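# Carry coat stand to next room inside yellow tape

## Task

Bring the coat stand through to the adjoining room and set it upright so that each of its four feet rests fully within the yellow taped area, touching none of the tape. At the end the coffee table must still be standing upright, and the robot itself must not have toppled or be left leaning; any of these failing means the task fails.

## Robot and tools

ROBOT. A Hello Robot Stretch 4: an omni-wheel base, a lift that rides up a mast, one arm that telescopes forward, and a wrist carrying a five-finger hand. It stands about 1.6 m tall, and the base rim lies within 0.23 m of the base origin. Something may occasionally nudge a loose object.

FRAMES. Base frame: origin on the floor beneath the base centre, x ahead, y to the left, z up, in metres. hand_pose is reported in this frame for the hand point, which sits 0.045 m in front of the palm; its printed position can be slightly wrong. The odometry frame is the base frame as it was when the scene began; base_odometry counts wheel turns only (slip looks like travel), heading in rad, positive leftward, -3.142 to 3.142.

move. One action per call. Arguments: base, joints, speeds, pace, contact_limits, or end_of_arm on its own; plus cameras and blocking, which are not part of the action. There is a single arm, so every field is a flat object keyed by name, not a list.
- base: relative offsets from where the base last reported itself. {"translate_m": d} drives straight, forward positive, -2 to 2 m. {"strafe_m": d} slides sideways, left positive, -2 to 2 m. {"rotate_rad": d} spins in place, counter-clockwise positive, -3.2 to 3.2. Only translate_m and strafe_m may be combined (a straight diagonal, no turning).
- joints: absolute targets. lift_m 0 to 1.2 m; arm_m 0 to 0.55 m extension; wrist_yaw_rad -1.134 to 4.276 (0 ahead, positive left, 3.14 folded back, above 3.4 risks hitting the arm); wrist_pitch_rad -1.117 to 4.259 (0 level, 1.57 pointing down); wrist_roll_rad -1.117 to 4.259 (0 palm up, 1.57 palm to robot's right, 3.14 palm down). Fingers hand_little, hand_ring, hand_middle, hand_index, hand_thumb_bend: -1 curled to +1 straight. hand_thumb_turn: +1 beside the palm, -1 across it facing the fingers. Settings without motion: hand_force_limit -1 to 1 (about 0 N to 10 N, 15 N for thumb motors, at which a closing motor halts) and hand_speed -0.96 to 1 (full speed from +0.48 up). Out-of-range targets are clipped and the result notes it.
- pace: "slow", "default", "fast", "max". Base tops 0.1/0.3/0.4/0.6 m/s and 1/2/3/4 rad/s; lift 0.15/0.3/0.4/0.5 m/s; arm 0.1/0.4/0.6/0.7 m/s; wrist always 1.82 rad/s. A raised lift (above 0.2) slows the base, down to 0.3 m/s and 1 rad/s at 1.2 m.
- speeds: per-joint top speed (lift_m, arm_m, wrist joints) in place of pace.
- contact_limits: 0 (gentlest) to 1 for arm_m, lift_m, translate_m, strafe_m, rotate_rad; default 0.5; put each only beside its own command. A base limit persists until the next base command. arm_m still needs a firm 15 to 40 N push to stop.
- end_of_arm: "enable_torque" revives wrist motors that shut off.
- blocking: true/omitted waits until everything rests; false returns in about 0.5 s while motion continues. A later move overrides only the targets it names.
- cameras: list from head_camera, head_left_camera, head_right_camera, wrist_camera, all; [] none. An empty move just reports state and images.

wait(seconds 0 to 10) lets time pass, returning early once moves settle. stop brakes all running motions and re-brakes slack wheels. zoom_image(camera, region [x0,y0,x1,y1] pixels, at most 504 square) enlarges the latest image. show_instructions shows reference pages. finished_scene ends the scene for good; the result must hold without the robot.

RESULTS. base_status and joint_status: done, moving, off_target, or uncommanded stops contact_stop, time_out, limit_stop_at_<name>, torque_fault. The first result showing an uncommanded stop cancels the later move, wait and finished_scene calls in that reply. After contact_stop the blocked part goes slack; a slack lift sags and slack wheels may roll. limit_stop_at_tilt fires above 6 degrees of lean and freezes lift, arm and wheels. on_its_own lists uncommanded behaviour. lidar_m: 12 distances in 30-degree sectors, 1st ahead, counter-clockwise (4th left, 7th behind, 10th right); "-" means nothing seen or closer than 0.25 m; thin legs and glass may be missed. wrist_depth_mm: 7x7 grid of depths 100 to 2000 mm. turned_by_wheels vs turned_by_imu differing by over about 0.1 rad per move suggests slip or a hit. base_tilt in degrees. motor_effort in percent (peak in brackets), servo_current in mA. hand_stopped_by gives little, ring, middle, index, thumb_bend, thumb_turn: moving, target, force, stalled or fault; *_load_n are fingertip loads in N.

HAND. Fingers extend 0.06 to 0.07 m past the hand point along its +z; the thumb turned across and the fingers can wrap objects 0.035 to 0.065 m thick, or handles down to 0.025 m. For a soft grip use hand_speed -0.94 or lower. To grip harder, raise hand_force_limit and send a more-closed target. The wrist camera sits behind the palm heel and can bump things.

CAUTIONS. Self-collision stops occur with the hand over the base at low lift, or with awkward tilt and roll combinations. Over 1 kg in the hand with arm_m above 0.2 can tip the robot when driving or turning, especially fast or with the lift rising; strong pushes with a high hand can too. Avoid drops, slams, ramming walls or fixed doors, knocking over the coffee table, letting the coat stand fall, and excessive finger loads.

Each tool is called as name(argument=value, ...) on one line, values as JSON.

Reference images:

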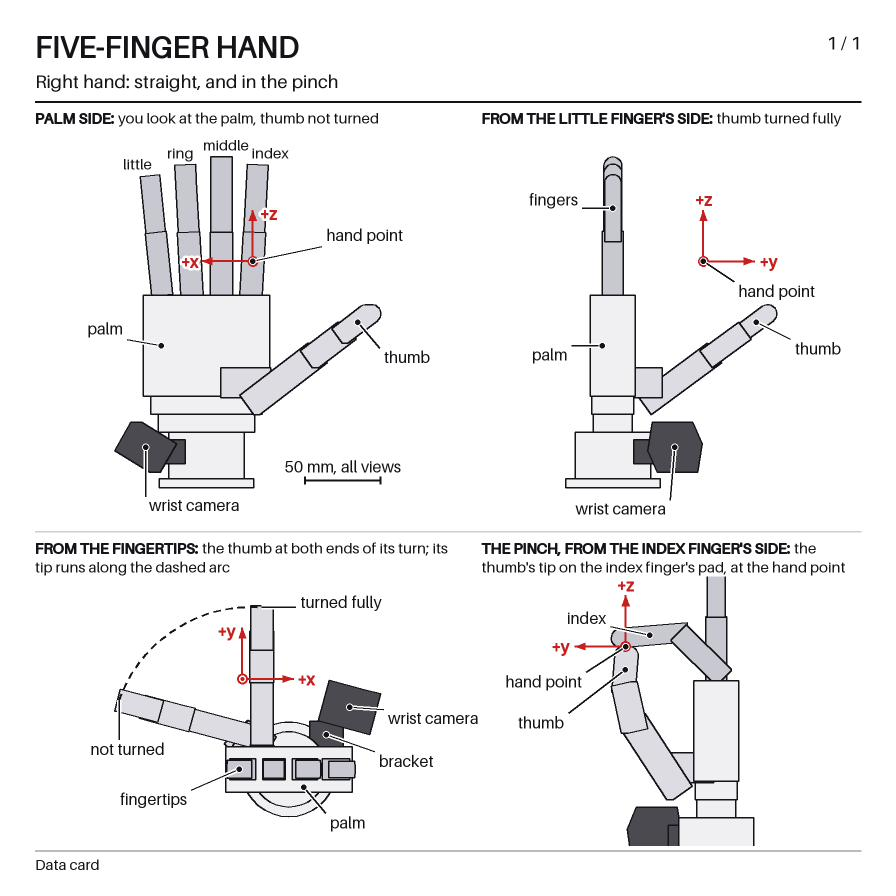

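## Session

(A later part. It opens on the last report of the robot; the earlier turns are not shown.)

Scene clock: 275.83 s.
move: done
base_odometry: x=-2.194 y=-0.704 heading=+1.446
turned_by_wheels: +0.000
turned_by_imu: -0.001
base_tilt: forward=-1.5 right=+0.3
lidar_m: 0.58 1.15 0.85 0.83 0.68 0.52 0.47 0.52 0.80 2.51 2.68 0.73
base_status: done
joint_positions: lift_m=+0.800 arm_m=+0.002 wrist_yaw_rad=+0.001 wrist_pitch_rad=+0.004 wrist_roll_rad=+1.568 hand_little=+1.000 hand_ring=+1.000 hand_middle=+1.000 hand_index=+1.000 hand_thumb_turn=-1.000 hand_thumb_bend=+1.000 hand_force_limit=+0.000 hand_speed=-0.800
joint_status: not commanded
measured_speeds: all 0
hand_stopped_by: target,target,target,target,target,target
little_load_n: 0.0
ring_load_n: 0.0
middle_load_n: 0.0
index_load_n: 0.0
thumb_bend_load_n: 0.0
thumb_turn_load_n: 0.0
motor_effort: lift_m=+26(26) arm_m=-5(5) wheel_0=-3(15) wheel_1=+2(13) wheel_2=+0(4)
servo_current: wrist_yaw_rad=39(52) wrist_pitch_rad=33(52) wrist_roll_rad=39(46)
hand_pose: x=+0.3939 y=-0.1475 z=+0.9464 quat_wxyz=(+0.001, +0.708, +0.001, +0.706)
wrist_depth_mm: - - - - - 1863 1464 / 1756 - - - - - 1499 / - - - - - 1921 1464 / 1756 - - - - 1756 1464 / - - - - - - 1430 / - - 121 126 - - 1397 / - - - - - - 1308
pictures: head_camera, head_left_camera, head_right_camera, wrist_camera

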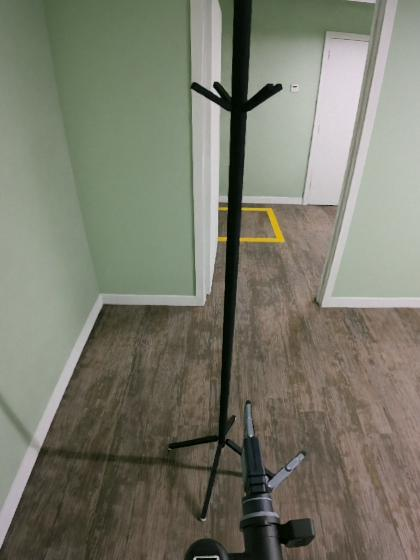

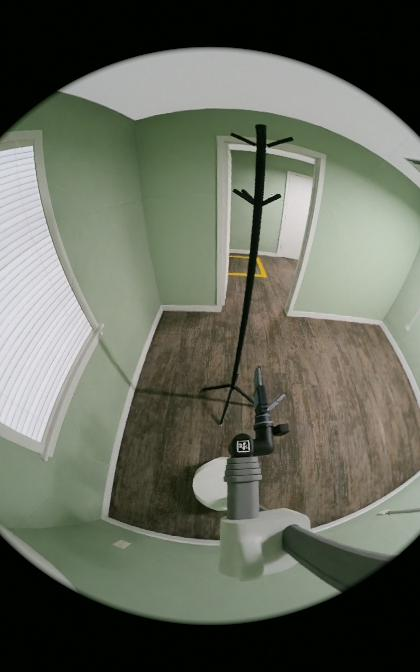

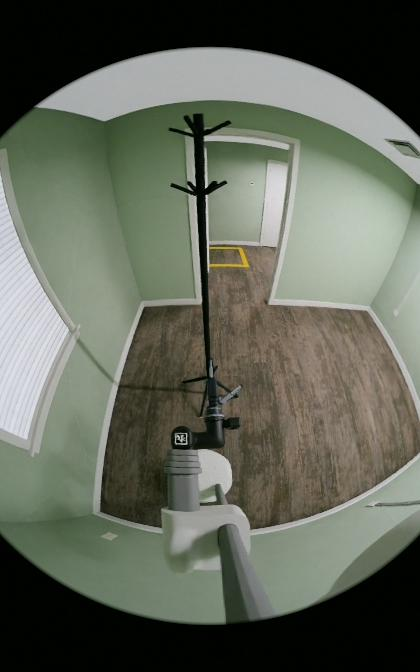

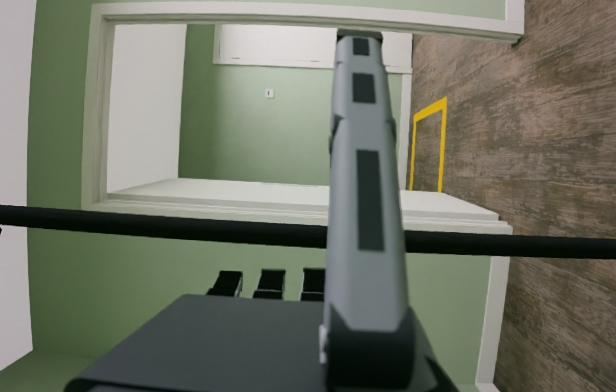

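move(base={"translate_m": 0.2, "strafe_m": 0.053}, pace="slow", cameras=["all"])

Scene clock: 293.87 s.
move: done
base_odometry: x=-2.222 y=-0.499 heading=+1.447
turned_by_wheels: +0.001
turned_by_imu: -0.001
base_tilt: forward=-1.6 right=+0.3
lidar_m: 0.36 1.13 0.80 0.76 0.86 0.72 0.69 0.75 1.04 2.90 2.42 0.48
base_status: done
joint_positions: lift_m=+0.800 arm_m=+0.002 wrist_yaw_rad=+0.001 wrist_pitch_rad=+0.004 wrist_roll_rad=+1.568 hand_little=+1.000 hand_ring=+1.000 hand_middle=+1.000 hand_index=+1.000 hand_thumb_turn=-1.000 hand_thumb_bend=+1.000 hand_force_limit=+0.000 hand_speed=-0.800
joint_status: not commanded
measured_speeds: all 0
hand_stopped_by: target,target,target,target,target,target
little_load_n: 0.0
ring_load_n: 0.0
middle_load_n: 0.0
index_load_n: 0.0
thumb_bend_load_n: 0.0
thumb_turn_load_n: 0.0
motor_effort: lift_m=+26(26) arm_m=-5(5) wheel_0=+6(11) wheel_1=+5(10) wheel_2=-3(10)
servo_current: wrist_yaw_rad=33(52) wrist_pitch_rad=33(46) wrist_roll_rad=39(52)
hand_pose: x=+0.3939 y=-0.1475 z=+0.9464 quat_wxyz=(+0.001, +0.708, +0.001, +0.706)
wrist_depth_mm: 1499 - - - - - 1499 / 1537 - - - - - 1499 / 1537 - - - - 1921 1464 / 315 314 315 315 - 319 1397 / - - - - - - 1336 / - - 121 126 - - 1397 / - - - - - - 1308
pictures: head_camera, head_left_camera, head_right_camera, wrist_camera

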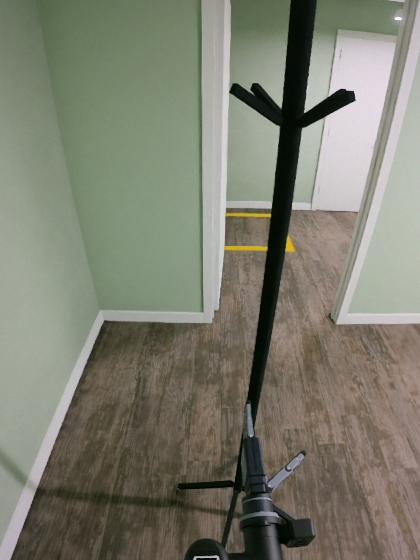

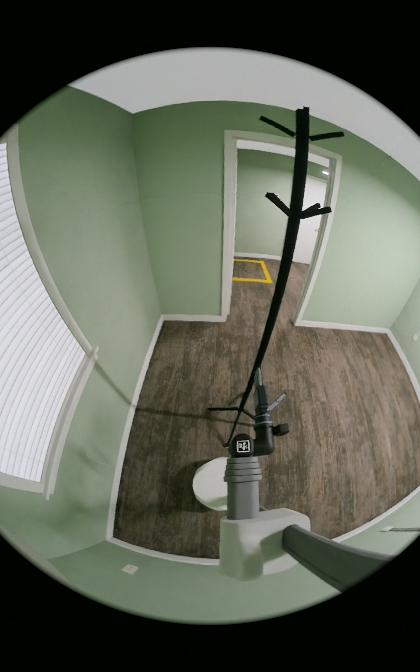

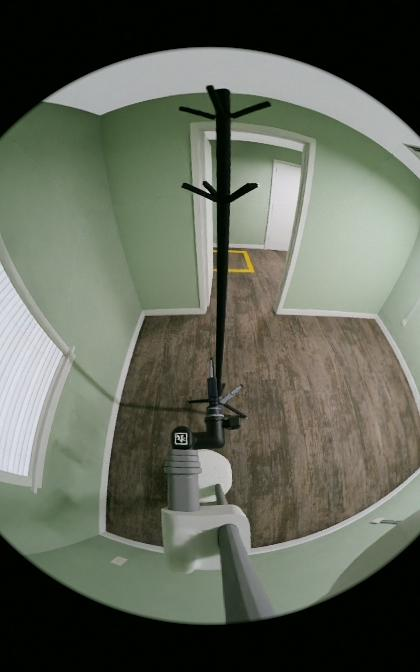

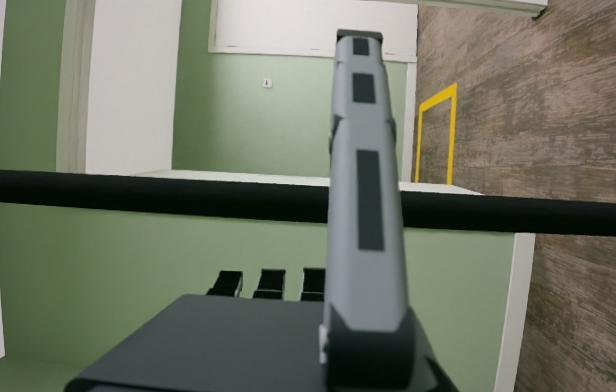

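move(joints={"arm_m": 0.16}, pace="slow", contact_limits={"arm_m": 0.1}, cameras=["all"])

Scene clock: 313.43 s.
move: done
base_odometry: x=-2.222 y=-0.499 heading=+1.447
turned_by_wheels: +0.000
turned_by_imu: -0.002
base_tilt: forward=-1.6 right=+0.1
lidar_m: 0.36 1.11 0.81 0.76 0.84 0.73 0.69 0.71 1.07 2.89 2.40 0.50
base_status: not commanded
joint_positions: lift_m=+0.800 arm_m=+0.160 wrist_yaw_rad=+0.001 wrist_pitch_rad=+0.004 wrist_roll_rad=+1.568 hand_little=+1.000 hand_ring=+1.000 hand_middle=+1.000 hand_index=+1.000 hand_thumb_turn=-1.000 hand_thumb_bend=+1.000 hand_force_limit=+0.000 hand_speed=-0.800
joint_status: all done
measured_speeds: all 0
hand_stopped_by: target,target,target,target,target,target
little_load_n: 0.0
ring_load_n: 0.0
middle_load_n: 0.0
index_load_n: 0.0
thumb_bend_load_n: 0.5
thumb_turn_load_n: 0.5
motor_effort: lift_m=+26(26) arm_m=+8(9) wheel_0=+6(6) wheel_1=+5(5) wheel_2=-3(4)
servo_current: wrist_yaw_rad=39(59) wrist_pitch_rad=39(46) wrist_roll_rad=39(46)
contact_limits: arm_m 0.1
hand_pose: x=+0.5520 y=-0.1475 z=+0.9464 quat_wxyz=(+0.001, +0.708, +0.001, +0.706)
wrist_depth_mm: 1464 - - - - - 1464 / 1430 - - - - - 1499 / 1464 - - - - 1921 1464 / 156 154 154 155 - 158 1308 / - 156 157 155 - 152 154 / - - 121 126 - - 1336 / - - - - - - 1308
pictures: head_camera, head_left_camera, head_right_camera, wrist_camera

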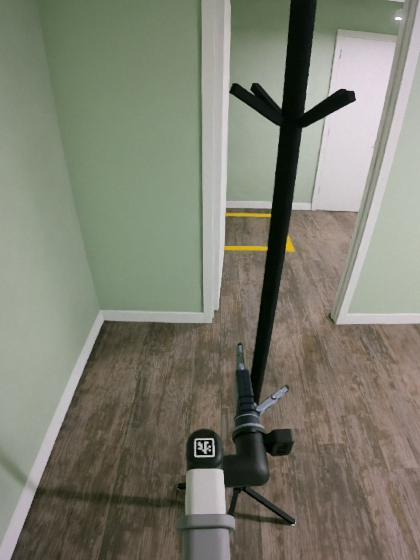

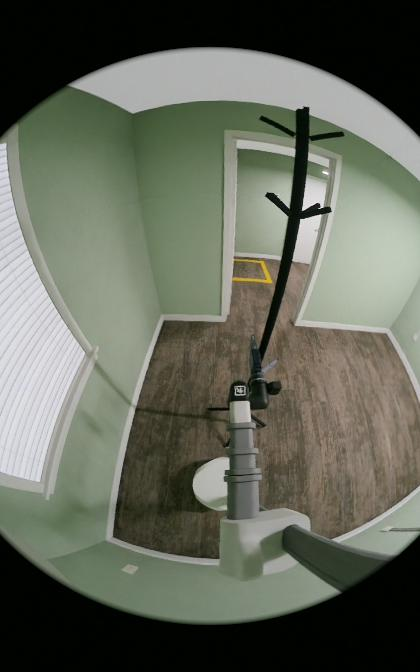

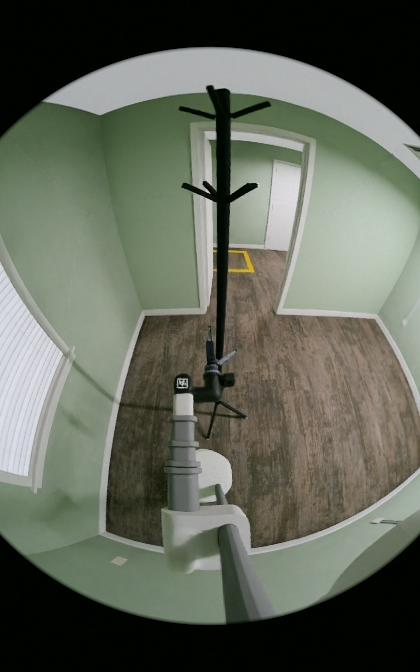

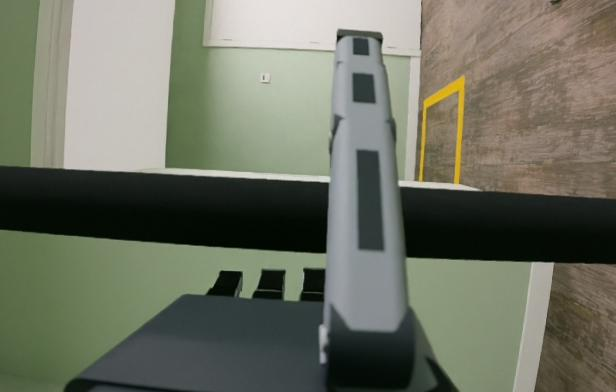

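move(joints={"arm_m": 0.172}, pace="slow", contact_limits={"arm_m": 0.1})

move(joints={"hand_thumb_bend": 0.5, "hand_index": 0.3, "hand_middle": 0.3, "hand_ring": 0.3, "hand_little": 0.3, "hand_force_limit": -0.5}, cameras=["all"])

Scene clock: 326.43 s.
move: done
base_odometry: x=-2.222 y=-0.499 heading=+1.447
turned_by_wheels: +0.000
turned_by_imu: -0.001
base_tilt: forward=-1.7 right=+0.3
lidar_m: 0.36 1.10 0.77 0.76 0.83 0.72 0.69 0.73 1.09 2.89 2.43 0.48
base_status: not commanded
joint_positions: lift_m=+0.800 arm_m=+0.172 wrist_yaw_rad=+0.001 wrist_pitch_rad=+0.004 wrist_roll_rad=+1.568 hand_little=+1.000 hand_ring=+1.000 hand_middle=+1.000 hand_index=+1.000 hand_thumb_turn=-1.000 hand_thumb_bend=+1.000 hand_force_limit=+0.000 hand_speed=-0.800
joint_status: all done
measured_speeds: all 0
hand_stopped_by: target,target,target,target,target,target
little_load_n: 0.0
ring_load_n: 0.0
middle_load_n: 0.0
index_load_n: 0.0
thumb_bend_load_n: 0.0
thumb_turn_load_n: 0.5
motor_effort: lift_m=+26(26) arm_m=+7(8) wheel_0=+6(6) wheel_1=+5(5) wheel_2=-3(3)
servo_current: wrist_yaw_rad=46(52) wrist_pitch_rad=46(46) wrist_roll_rad=39(46)
contact_limits: arm_m 0.1
hand_pose: x=+0.5640 y=-0.1475 z=+0.9464 quat_wxyz=(+0.001, +0.708, +0.001, +0.706)
wrist_depth_mm: 1397 - - - - - 1464 / 1430 - - - - - 1464 / 1430 - - - - 1921 1464 / 142 142 143 147 - 146 1366 / - 145 143 142 - 140 - / - - 121 126 - - 1336 / - - - - - - 1308
pictures: none

Scene clock: 328.67 s.
move: done
base_odometry: x=-2.222 y=-0.499 heading=+1.447
turned_by_wheels: +0.000
turned_by_imu: -0.001
base_tilt: forward=-1.8 right=+0.2
lidar_m: 0.39 1.14 0.79 0.76 0.84 0.74 0.68 0.76 1.09 2.88 2.41 0.45
base_status: not commanded
joint_positions: lift_m=+0.800 arm_m=+0.172 wrist_yaw_rad=+0.001 wrist_pitch_rad=+0.004 wrist_roll_rad=+1.568 hand_little=+0.300 hand_ring=+0.300 hand_middle=+0.300 hand_index=+0.300 hand_thumb_turn=-1.000 hand_thumb_bend=+0.500 hand_force_limit=-0.500 hand_speed=-0.800
joint_status: all done
measured_speeds: all 0
hand_stopped_by: target,target,target,target,target,target
little_load_n: 0.0
ring_load_n: 0.0
middle_load_n: 0.0
index_load_n: 0.0
thumb_bend_load_n: 0.0
thumb_turn_load_n: 0.0
motor_effort: lift_m=+26(26) arm_m=+8(8) wheel_0=+6(6) wheel_1=+5(5) wheel_2=-3(4)
servo_current: wrist_yaw_rad=46(52) wrist_pitch_rad=46(46) wrist_roll_rad=33(46)
contact_limits: arm_m 0.1
hand_pose: x=+0.5640 y=-0.1475 z=+0.9464 quat_wxyz=(+0.001, +0.708, +0.001, +0.706)
wrist_depth_mm: 1397 - - - - - 1464 / 1430 - - - - - 1464 / 1430 - - - - - 1464 / 142 142 143 147 - 146 1366 / - 145 145 145 - 140 - / - - 121 125 - - 1336 / - - - - - - 1308
pictures: head_camera, head_left_camera, head_right_camera, wrist_camera

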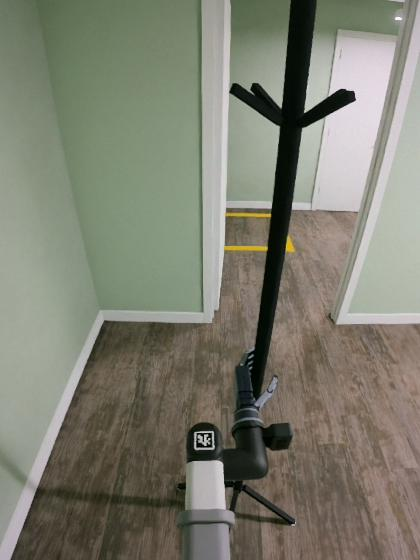

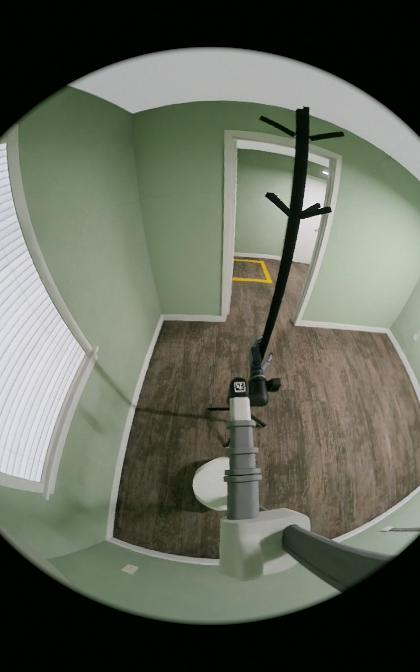

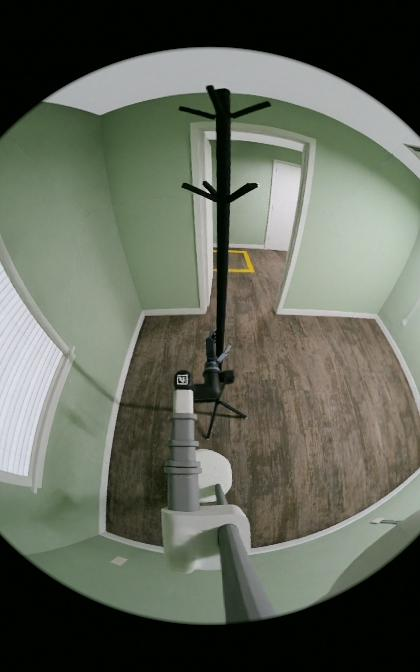

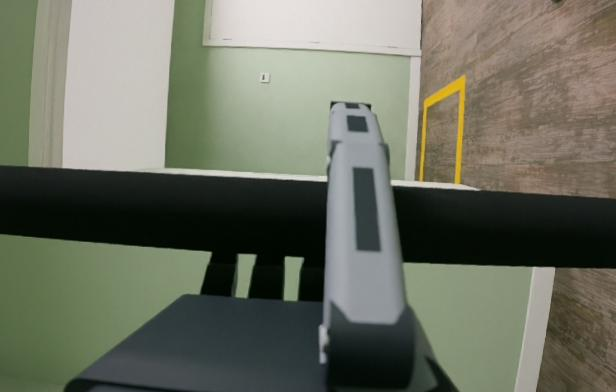

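move(joints={"hand_thumb_bend": -1, "hand_index": -1, "hand_middle": -1, "hand_ring": -1, "hand_little": -1, "hand_force_limit": -0.5, "hand_speed": -0.88}, cameras=["all"])

Scene clock: 339.80 s.
move: off_target
base_odometry: x=-2.222 y=-0.499 heading=+1.447
turned_by_wheels: +0.000
turned_by_imu: -0.003
base_tilt: forward=-1.7 right=+0.4
lidar_m: 0.37 1.12 0.80 0.77 0.84 0.72 0.68 0.76 1.07 2.89 2.41 0.43
base_status: not commanded
joint_positions: lift_m=+0.800 arm_m=+0.172 wrist_yaw_rad=+0.001 wrist_pitch_rad=+0.004 wrist_roll_rad=+1.568 hand_little=-0.233 hand_ring=-0.222 hand_middle=-0.211 hand_index=+0.045 hand_thumb_turn=-1.000 hand_thumb_bend=+0.227 hand_force_limit=-0.500 hand_speed=-0.880
joint_status: hand_little off_target (ended at -0.233, target -1.000); hand_ring off_target (ended at -0.222, target -1.000); hand_middle off_target (ended at -0.211, target -1.000); hand_index off_target (ended at +0.045, target -1.000); hand_thumb_bend off_target (ended at +0.227, target -1.000); the others done
measured_speeds: all 0
hand_stopped_by: force,force,force,force,force,target
little_load_n: 4.5
ring_load_n: 3.5
middle_load_n: 0.5
index_load_n: 0.0
thumb_bend_load_n: 4.0
thumb_turn_load_n: 0.5
motor_effort: lift_m=+26(26) arm_m=+5(8) wheel_0=+4(6) wheel_1=+5(5) wheel_2=-2(4)
servo_current: wrist_yaw_rad=46(52) wrist_pitch_rad=52(52) wrist_roll_rad=39(46)
contact_limits: arm_m 0.1
hand_pose: x=+0.5642 y=-0.1475 z=+0.9465 quat_wxyz=(+0.001, +0.708, +0.001, +0.706)
wrist_depth_mm: 1464 - - - - - 1499 / 1397 - - - - - 1499 / 1397 - - - - - 1499 / 129 128 128 129 - 133 - / - - 135 - - - - / - - 121 116 - - 1336 / - - - - - - 1308
pictures: head_camera, head_left_camera, head_right_camera, wrist_camera

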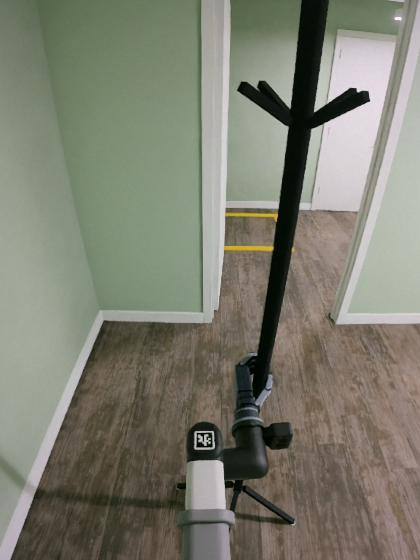

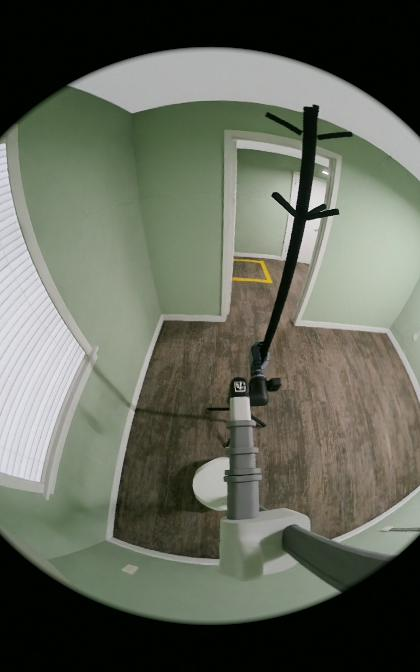

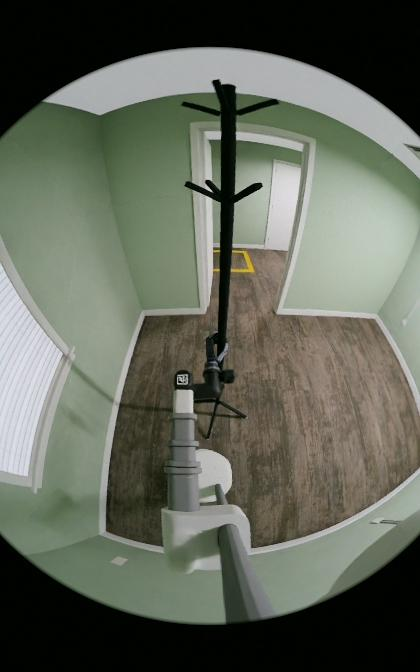

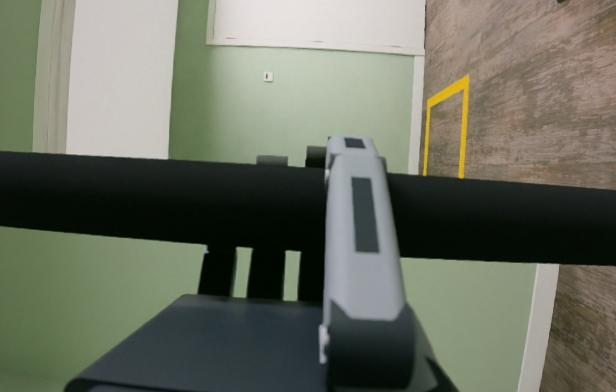

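move(joints={"hand_thumb_bend": -0.99, "hand_index": -0.99, "hand_middle": -0.99, "hand_ring": -0.99, "hand_little": -0.99, "hand_force_limit": 0.3, "hand_speed": -0.88}, cameras=["wrist_camera", "head_camera"])

Scene clock: 350.23 s.
move: off_target
base_odometry: x=-2.222 y=-0.499 heading=+1.447
turned_by_wheels: +0.000
turned_by_imu: -0.002
base_tilt: forward=-1.6 right=+0.2
lidar_m: 0.37 1.12 0.78 0.77 0.82 0.74 0.68 0.75 1.08 2.89 2.41 0.43
base_status: not commanded
joint_positions: lift_m=+0.800 arm_m=+0.172 wrist_yaw_rad=+0.001 wrist_pitch_rad=+0.004 wrist_roll_rad=+1.568 hand_little=-0.900 hand_ring=-0.866 hand_middle=-0.285 hand_index=-0.320 hand_thumb_turn=-1.000 hand_thumb_bend=+0.200 hand_force_limit=+0.300 hand_speed=-0.880
joint_status: hand_little off_target (ended at -0.900, target -0.990); hand_ring off_target (ended at -0.866, target -0.990); hand_middle off_target (ended at -0.285, target -0.990); hand_index off_target (ended at -0.320, target -0.990); hand_thumb_bend off_target (ended at +0.200, target -0.990); the others done
measured_speeds: all 0
hand_stopped_by: force,force,force,force,force,target
little_load_n: 7.5
ring_load_n: 5.5
middle_load_n: 8.5
index_load_n: 7.0
thumb_bend_load_n: 9.0
thumb_turn_load_n: 0.5
motor_effort: lift_m=+25(26) arm_m=+5(5) wheel_0=+3(4) wheel_1=+5(5) wheel_2=-2(2)
servo_current: wrist_yaw_rad=46(52) wrist_pitch_rad=33(46) wrist_roll_rad=39(46)
contact_limits: arm_m 0.1
hand_pose: x=+0.5643 y=-0.1475 z=+0.9465 quat_wxyz=(+0.001, +0.708, +0.001, +0.706)
wrist_depth_mm: 1464 - - - - - 1499 / 1397 - - - - - 1499 / 1430 - - - - - 1499 / 1366 - 122 122 - 1808 1397 / 103 105 105 105 - 106 - / - - 109 105 - 106 - / - - - - - - 1308
pictures: head_camera, wrist_camera

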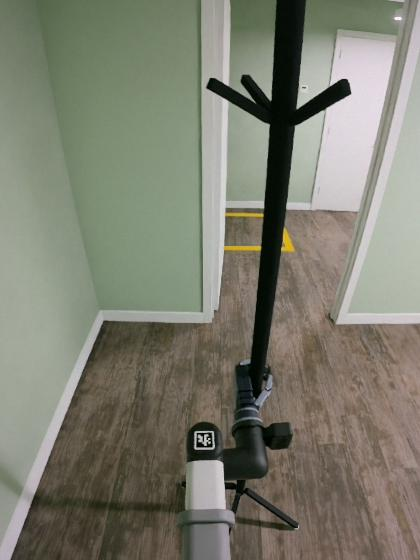

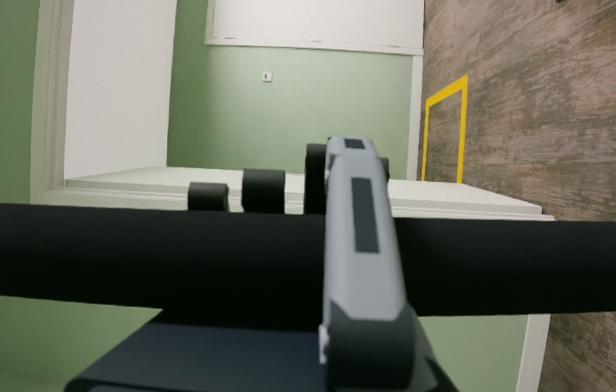

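move(joints={"arm_m": 0.21}, pace="slow", contact_limits={"arm_m": 0.3})

move(base={"strafe_m": -0.018}, pace="slow", cameras=["all"])

Scene clock: 365.53 s.
move: done
base_odometry: x=-2.222 y=-0.499 heading=+1.446
turned_by_wheels: -0.001
turned_by_imu: -0.003
base_tilt: forward=-1.7 right=+0.2
lidar_m: 0.38 1.13 0.80 0.76 0.79 0.72 0.68 0.72 1.05 2.89 2.44 0.45
base_status: not commanded
joint_positions: lift_m=+0.800 arm_m=+0.210 wrist_yaw_rad=-0.004 wrist_pitch_rad=+0.004 wrist_roll_rad=+1.569 hand_little=-0.900 hand_ring=-0.867 hand_middle=-0.285 hand_index=-0.320 hand_thumb_turn=-1.000 hand_thumb_bend=+0.200 hand_force_limit=+0.300 hand_speed=-0.880
joint_status: all done
measured_speeds: all 0
hand_stopped_by: force,force,force,force,force,target
little_load_n: 3.5
ring_load_n: 0.0
middle_load_n: 8.5
index_load_n: 7.0
thumb_bend_load_n: 9.5
thumb_turn_load_n: 0.5
motor_effort: lift_m=+25(25) arm_m=+8(9) wheel_0=-1(4) wheel_1=+2(5) wheel_2=-3(3)
servo_current: wrist_yaw_rad=46(52) wrist_pitch_rad=33(46) wrist_roll_rad=39(46)
contact_limits: arm_m 0.3
hand_pose: x=+0.6012 y=-0.1486 z=+0.9463 quat_wxyz=(+0.002, +0.709, -0.001, +0.706)
wrist_depth_mm: - - - - - - 1464 / 1464 - - - - - 1464 / - - - - - - 1464 / - - 117 117 - 1808 1430 / - - - - - 101 - / - - 110 105 - - - / - - - - - - -
pictures: none

Scene clock: 366.60 s.
move: done
base_odometry: x=-2.205 y=-0.501 heading=+1.446
turned_by_wheels: +0.000
turned_by_imu: +0.000
base_tilt: forward=-1.6 right=+0.1
lidar_m: 0.39 1.15 0.79 0.79 0.85 0.73 0.69 0.73 1.07 2.86 2.43 0.45
base_status: done
joint_positions: lift_m=+0.800 arm_m=+0.210 wrist_yaw_rad=-0.002 wrist_pitch_rad=+0.004 wrist_roll_rad=+1.569 hand_little=-0.900 hand_ring=-0.867 hand_middle=-0.285 hand_index=-0.320 hand_thumb_turn=-1.000 hand_thumb_bend=+0.200 hand_force_limit=+0.300 hand_speed=-0.880
joint_status: not commanded
measured_speeds: all 0
hand_stopped_by: force,force,force,force,force,target
little_load_n: 0.0
ring_load_n: 0.0
middle_load_n: 9.0
index_load_n: 7.5
thumb_bend_load_n: 9.0
thumb_turn_load_n: 0.0
motor_effort: lift_m=+25(25) arm_m=+6(8) wheel_0=+4(6) wheel_1=-5(11) wheel_2=+0(2)
servo_current: wrist_yaw_rad=39(52) wrist_pitch_rad=33(46) wrist_roll_rad=33(46)
contact_limits: arm_m 0.3
hand_pose: x=+0.6017 y=-0.1481 z=+0.9463 quat_wxyz=(+0.001, +0.709, +0.000, +0.706)
wrist_depth_mm: - - - - - - 1464 / - - - - - - 1464 / - - - - - - 1464 / 1397 - 121 120 - 1921 1430 / - - 102 - - - - / - - 109 - - - - / - - - - - - -
pictures: head_camera, head_left_camera, head_right_camera, wrist_camera

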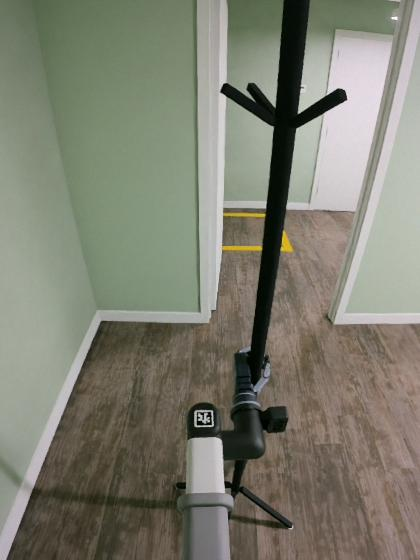

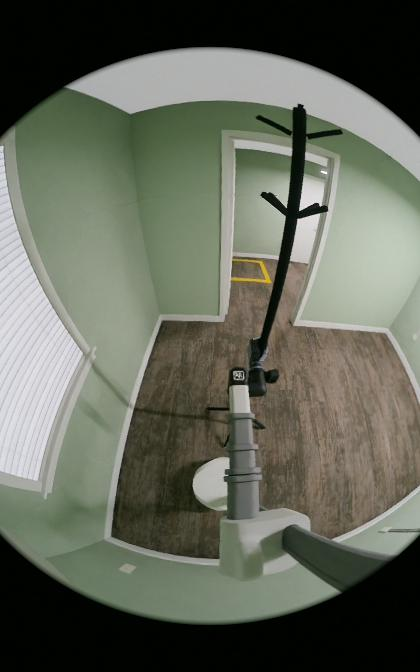

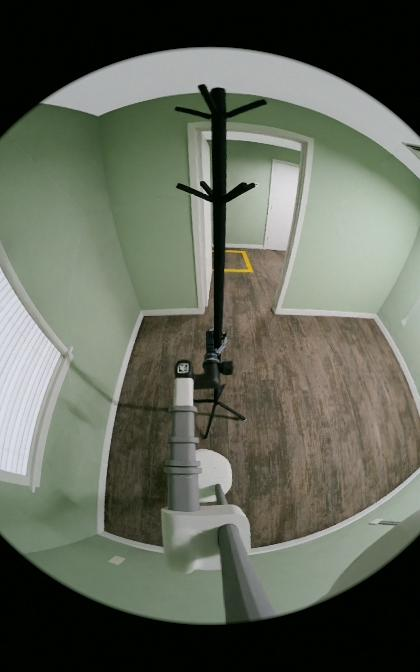

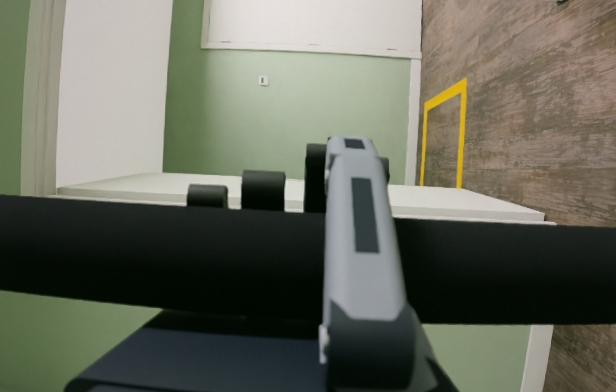

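move(joints={"hand_thumb_bend": -0.98, "hand_index": -0.98, "hand_middle": -0.98, "hand_ring": -1, "hand_little": -1, "hand_force_limit": 0.8, "hand_speed": -0.88}, cameras=["wrist_camera", "head_camera"])

Scene clock: 373.73 s.
move: off_target
base_odometry: x=-2.205 y=-0.501 heading=+1.446
turned_by_wheels: +0.000
turned_by_imu: -0.001
base_tilt: forward=-1.6 right=+0.3
lidar_m: 0.39 1.14 0.80 0.76 0.85 0.71 0.69 0.73 1.05 2.85 2.43 0.47
base_status: not commanded
joint_positions: lift_m=+0.800 arm_m=+0.210 wrist_yaw_rad=-0.001 wrist_pitch_rad=+0.004 wrist_roll_rad=+1.570 hand_little=-0.975 hand_ring=-0.963 hand_middle=-0.293 hand_index=-0.328 hand_thumb_turn=-1.000 hand_thumb_bend=+0.185 hand_force_limit=+0.800 hand_speed=-0.880
joint_status: hand_little off_target (ended at -0.975, target -1.000); hand_ring off_target (ended at -0.963, target -1.000); hand_middle off_target (ended at -0.293, target -0.980); hand_index off_target (ended at -0.328, target -0.980); hand_thumb_bend off_target (ended at +0.185, target -0.980); the others done
measured_speeds: all 0
hand_stopped_by: force,force,force,force,force,target
little_load_n: 8.5
ring_load_n: 9.5
middle_load_n: 11.0
index_load_n: 9.5
thumb_bend_load_n: 13.0
thumb_turn_load_n: 0.5
motor_effort: lift_m=+25(26) arm_m=+5(6) wheel_0=+3(4) wheel_1=-5(6) wheel_2=+0(0)
servo_current: wrist_yaw_rad=46(52) wrist_pitch_rad=39(52) wrist_roll_rad=39(46)
contact_limits: arm_m 0.3
hand_pose: x=+0.6020 y=-0.1478 z=+0.9462 quat_wxyz=(+0.001, +0.709, +0.000, +0.706)
wrist_depth_mm: - - - - - - 1464 / - - - - - - 1499 / - - - - - - 1464 / 1397 111 119 156 - 1921 1464 / - - - - - 105 - / - - - - - - - / - - - - - - 1281
pictures: head_camera, wrist_camera

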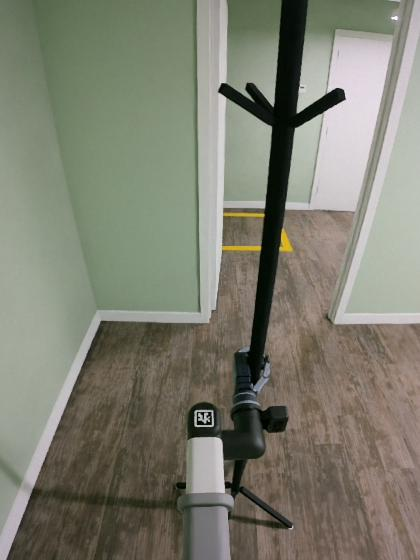

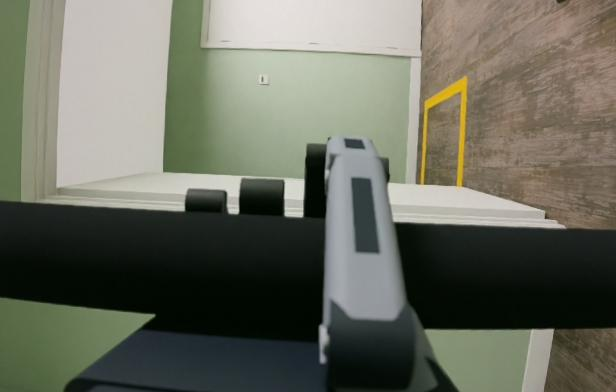

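move(joints={"lift_m": 0.815}, speeds={"lift_m": 0.05}, cameras=["all"])

Scene clock: 376.93 s.
move: done
base_odometry: x=-2.205 y=-0.501 heading=+1.446
turned_by_wheels: +0.000
turned_by_imu: -0.001
base_tilt: forward=-1.6 right=+0.1
lidar_m: 0.39 1.14 0.79 0.78 0.87 0.72 0.69 0.76 1.09 2.88 2.42 0.47
base_status: not commanded
joint_positions: lift_m=+0.814 arm_m=+0.210 wrist_yaw_rad=-0.001 wrist_pitch_rad=+0.009 wrist_roll_rad=+1.570 hand_little=-0.975 hand_ring=-0.963 hand_middle=-0.293 hand_index=-0.328 hand_thumb_turn=-1.000 hand_thumb_bend=+0.185 hand_force_limit=+0.800 hand_speed=-0.880
joint_status: all done
measured_speeds: all 0
hand_stopped_by: force,force,force,force,force,target
little_load_n: 2.5
ring_load_n: 5.0
middle_load_n: 10.5
index_load_n: 9.0
thumb_bend_load_n: 13.0
thumb_turn_load_n: 0.5
motor_effort: lift_m=+28(33) arm_m=+5(5) wheel_0=+3(3) wheel_1=-5(6) wheel_2=+0(0)
servo_current: wrist_yaw_rad=46(52) wrist_pitch_rad=52(59) wrist_roll_rad=39(39)
contact_limits: arm_m 0.3
hand_pose: x=+0.6018 y=-0.1478 z=+0.9599 quat_wxyz=(+0.001, +0.710, +0.000, +0.704)
wrist_depth_mm: - - - - - - 1430 / - - - - - - 1464 / - - - - - - 1464 / 1430 - 119 156 - 1863 1464 / - - - - - 105 - / - - - - - - - / - - - - - - 1308
pictures: head_camera, head_left_camera, head_right_camera, wrist_camera

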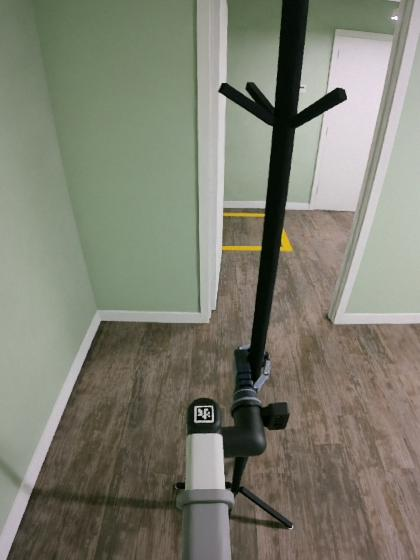

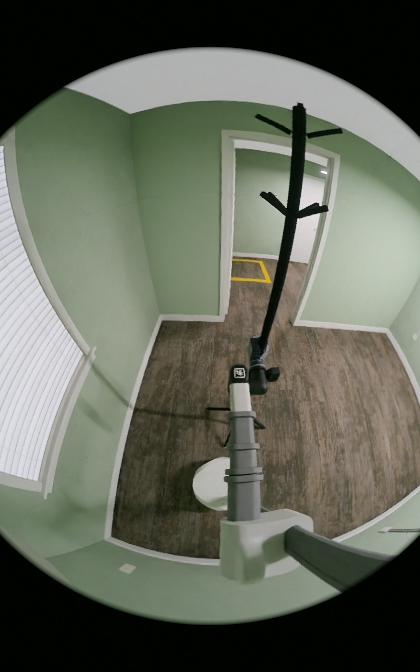

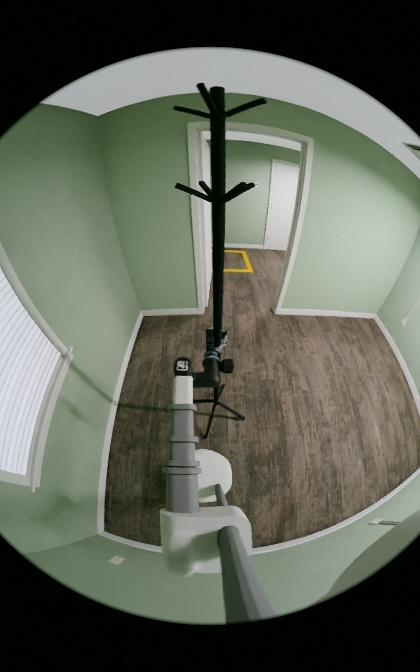

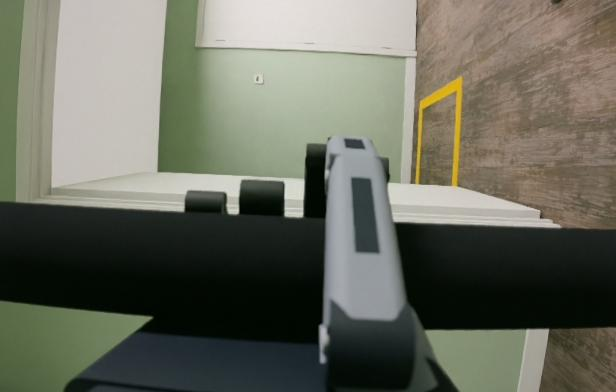

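zoom_image(camera="head_camera", region=[170, 320, 320, 560])

move(joints={"hand_thumb_bend": -1, "hand_index": -1, "hand_middle": -1, "hand_ring": -0.99, "hand_little": -0.99, "hand_force_limit": 1.0})

move(joints={"lift_m": 0.83}, speeds={"lift_m": 0.05}, cameras=["all"])

Scaled by 2.100 from the camera's image (finer frame: 1200x1600).

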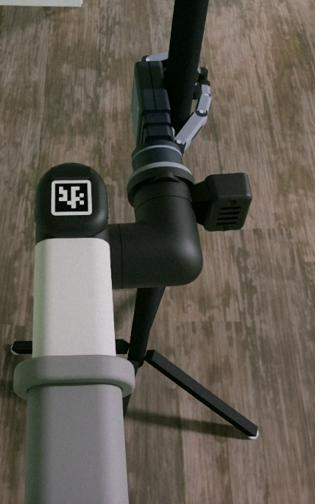

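Scene clock: 389.63 s.
move: off_target
base_odometry: x=-2.205 y=-0.501 heading=+1.446
turned_by_wheels: +0.000
turned_by_imu: -0.001
base_tilt: forward=-1.7 right=+0.3
lidar_m: 0.36 1.13 0.84 0.77 0.87 0.74 0.69 0.75 1.09 2.86 2.41 0.44
base_status: not commanded
joint_positions: lift_m=+0.814 arm_m=+0.210 wrist_yaw_rad=-0.001 wrist_pitch_rad=+0.009 wrist_roll_rad=+1.570 hand_little=-0.988 hand_ring=-0.982 hand_middle=-0.293 hand_index=-0.335 hand_thumb_turn=-1.000 hand_thumb_bend=+0.182 hand_force_limit=+1.000 hand_speed=-0.880
joint_status: hand_middle off_target (ended at -0.293, target -1.000); hand_index off_target (ended at -0.335, target -1.000); hand_thumb_bend off_target (ended at +0.182, target -1.000); the others done
measured_speeds: all 0
hand_stopped_by: target,force,force,force,force,target
little_load_n: 5.5
ring_load_n: 11.0
middle_load_n: 11.0
index_load_n: 11.0
thumb_bend_load_n: 14.5
thumb_turn_load_n: 0.5
motor_effort: lift_m=+28(29) arm_m=+5(5) wheel_0=+2(3) wheel_1=-5(6) wheel_2=+0(0)
servo_current: wrist_yaw_rad=39(52) wrist_pitch_rad=46(59) wrist_roll_rad=33(39)
contact_limits: arm_m 0.3
hand_pose: x=+0.6018 y=-0.1478 z=+0.9599 quat_wxyz=(+0.001, +0.710, +0.000, +0.704)
wrist_depth_mm: - - - - - - 1464 / - - - - - - 1430 / - - - - - - 1430 / 1397 - 118 156 - 1921 1464 / - - - - - 105 - / - - - - - - - / - - - - - - 1255
pictures: none

Scene clock: 390.40 s.
move: done
base_odometry: x=-2.205 y=-0.501 heading=+1.446
turned_by_wheels: +0.000
turned_by_imu: +0.000
base_tilt: forward=-1.4 right=+0.3
lidar_m: 0.36 1.16 0.81 0.77 0.84 0.73 0.69 0.75 1.08 2.87 2.40 0.45
base_status: not commanded
joint_positions: lift_m=+0.829 arm_m=+0.210 wrist_yaw_rad=-0.001 wrist_pitch_rad=+0.010 wrist_roll_rad=+1.570 hand_little=-0.989 hand_ring=-0.982 hand_middle=-0.293 hand_index=-0.335 hand_thumb_turn=-1.000 hand_thumb_bend=+0.182 hand_force_limit=+1.000 hand_speed=-0.880
joint_status: all done
measured_speeds: all 0
hand_stopped_by: target,force,force,force,force,target
little_load_n: 1.0
ring_load_n: 8.0
middle_load_n: 10.5
index_load_n: 11.0
thumb_bend_load_n: 14.5
thumb_turn_load_n: 0.5
motor_effort: lift_m=+30(34) arm_m=+5(5) wheel_0=+2(3) wheel_1=-5(6) wheel_2=+0(0)
servo_current: wrist_yaw_rad=33(52) wrist_pitch_rad=59(65) wrist_roll_rad=39(46)
contact_limits: arm_m 0.3
hand_pose: x=+0.6018 y=-0.1478 z=+0.9746 quat_wxyz=(+0.001, +0.710, +0.000, +0.704)
wrist_depth_mm: - - - - - - 1430 / - - - - - - 1464 / - - - - - - 1430 / 1464 - 118 156 - 1863 1430 / - - - - - 101 - / - - - - - - - / - - - - - - 1281
pictures: head_camera, head_left_camera, head_right_camera, wrist_camera

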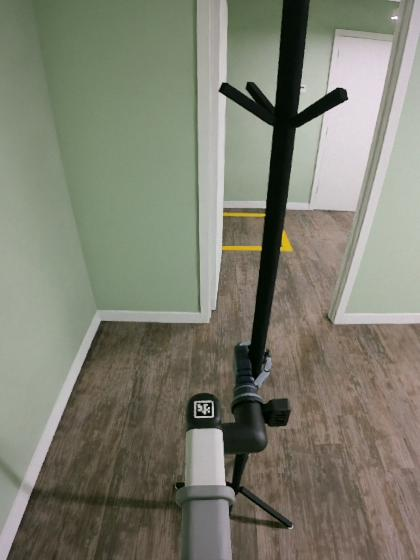

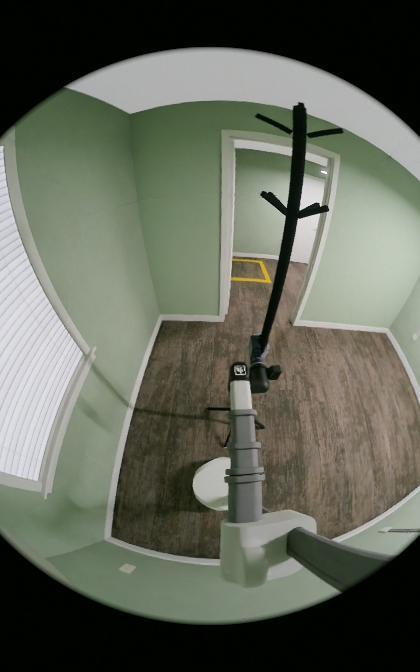

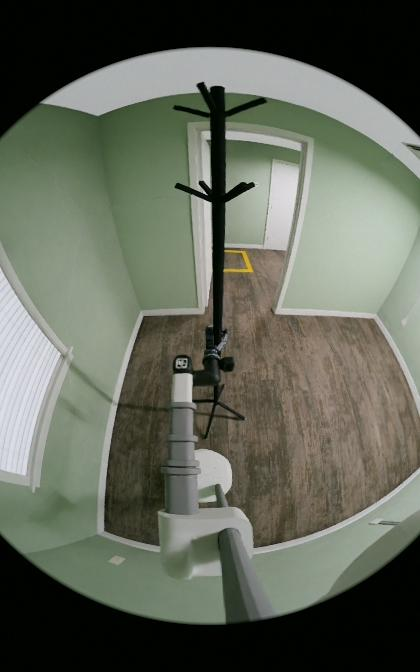

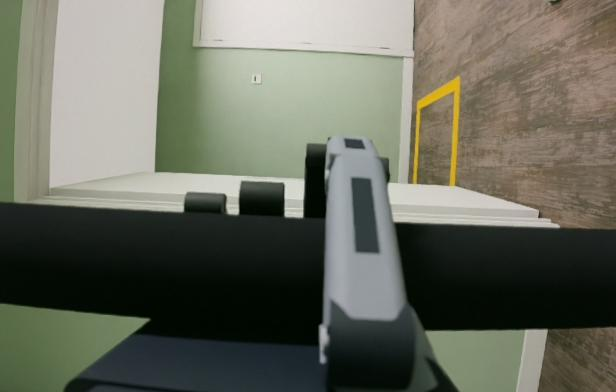

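move(joints={"hand_thumb_bend": 0.8, "hand_index": -0.97, "hand_middle": -0.97, "hand_ring": -1, "hand_little": -1, "hand_force_limit": 1.0, "hand_speed": -0.8}, cameras=["wrist_camera", "head_camera"])

Scene clock: 437.60 s.
move: off_target
base_odometry: x=-2.205 y=-0.501 heading=+1.446
turned_by_wheels: +0.000
turned_by_imu: -0.002
base_tilt: forward=-1.5 right=+0.2
lidar_m: 0.39 1.13 0.81 0.77 0.87 0.71 0.69 0.75 1.04 2.89 2.42 0.48
base_status: not commanded
joint_positions: lift_m=+0.829 arm_m=+0.210 wrist_yaw_rad=-0.001 wrist_pitch_rad=+0.010 wrist_roll_rad=+1.570 hand_little=-0.999 hand_ring=-0.994 hand_middle=-0.294 hand_index=-0.336 hand_thumb_turn=-1.000 hand_thumb_bend=+0.800 hand_force_limit=+1.000 hand_speed=-0.800
joint_status: hand_middle off_target (ended at -0.294, target -0.970); hand_index off_target (ended at -0.336, target -0.970); the others done
measured_speeds: all 0
hand_stopped_by: target,force,force,force,target,target
little_load_n: 3.5
ring_load_n: 11.5
middle_load_n: 0.5
index_load_n: 0.0
thumb_bend_load_n: 0.0
thumb_turn_load_n: 0.0
motor_effort: lift_m=+30(31) arm_m=+5(5) wheel_0=+2(3) wheel_1=-5(6) wheel_2=+0(0)
servo_current: wrist_yaw_rad=39(52) wrist_pitch_rad=46(65) wrist_roll_rad=39(46)
contact_limits: arm_m 0.3
hand_pose: x=+0.6018 y=-0.1478 z=+0.9746 quat_wxyz=(+0.001, +0.710, +0.000, +0.704)
wrist_depth_mm: - - - - - - 1464 / - - - - - - 1464 / - - - - - 1863 1464 / 1464 - 118 154 - 1756 1430 / - - - - - 101 - / - - - - - - - / - - - - - - 1308
pictures: head_camera, wrist_camera

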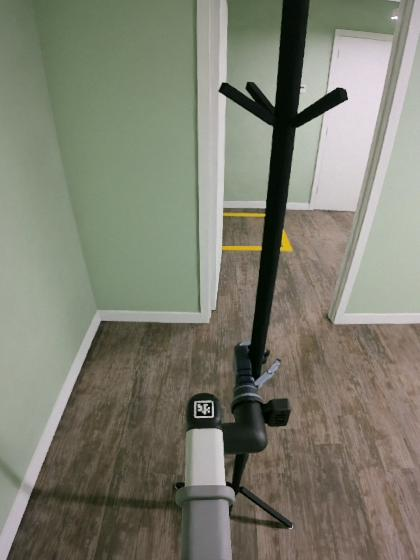

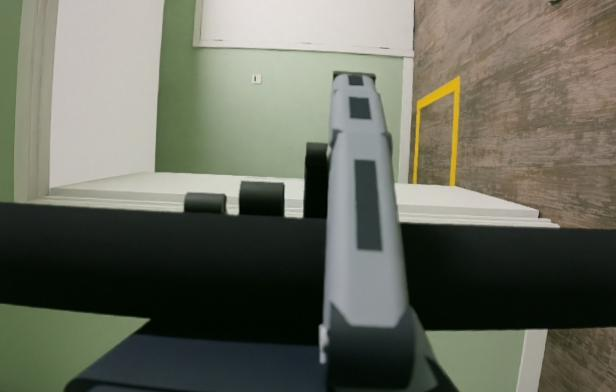

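move(joints={"hand_index": -1, "hand_middle": -1}, cameras=["wrist_camera", "head_camera"])

Scene clock: 442.43 s.
move: off_target
base_odometry: x=-2.205 y=-0.501 heading=+1.446
turned_by_wheels: +0.000
turned_by_imu: -0.001
base_tilt: forward=-1.7 right=+0.3
lidar_m: 0.36 1.10 0.80 0.75 0.84 0.73 0.69 0.76 1.09 2.88 2.37 0.46
base_status: not commanded
joint_positions: lift_m=+0.829 arm_m=+0.210 wrist_yaw_rad=-0.001 wrist_pitch_rad=+0.010 wrist_roll_rad=+1.570 hand_little=-0.999 hand_ring=-0.994 hand_middle=-0.988 hand_index=-0.979 hand_thumb_turn=-1.000 hand_thumb_bend=+0.800 hand_force_limit=+1.000 hand_speed=-0.800
joint_status: hand_index off_target (ended at -0.979, target -1.000); the others done
measured_speeds: all 0
hand_stopped_by: target,force,force,force,target,target
little_load_n: 3.0
ring_load_n: 11.0
middle_load_n: 11.0
index_load_n: 9.5
thumb_bend_load_n: 0.0
thumb_turn_load_n: 0.0
motor_effort: lift_m=+30(31) arm_m=+5(5) wheel_0=+3(3) wheel_1=-5(6) wheel_2=+0(0)
servo_current: wrist_yaw_rad=46(52) wrist_pitch_rad=59(65) wrist_roll_rad=39(46)
contact_limits: arm_m 0.3
hand_pose: x=+0.6018 y=-0.1478 z=+0.9746 quat_wxyz=(+0.001, +0.710, +0.000, +0.704)
wrist_depth_mm: - - - - - - 1464 / - - - - - - 1464 / - - - - - 1921 1430 / 1430 - 118 112 - 1756 1430 / - - - - - 101 - / - - - - - - - / - - - - - - 1281
pictures: head_camera, wrist_camera

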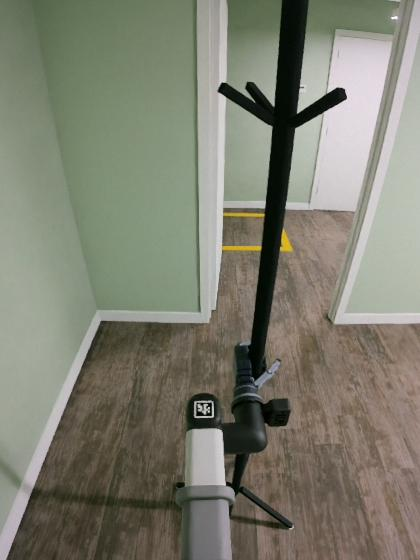

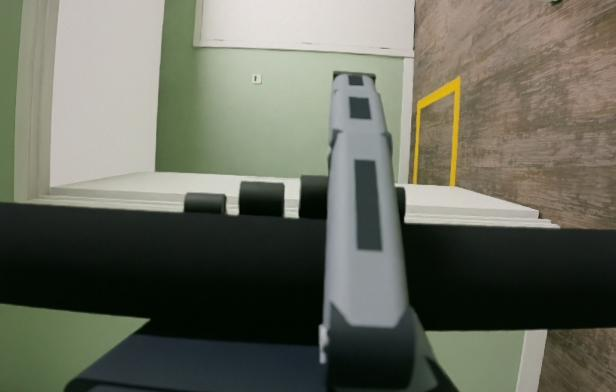

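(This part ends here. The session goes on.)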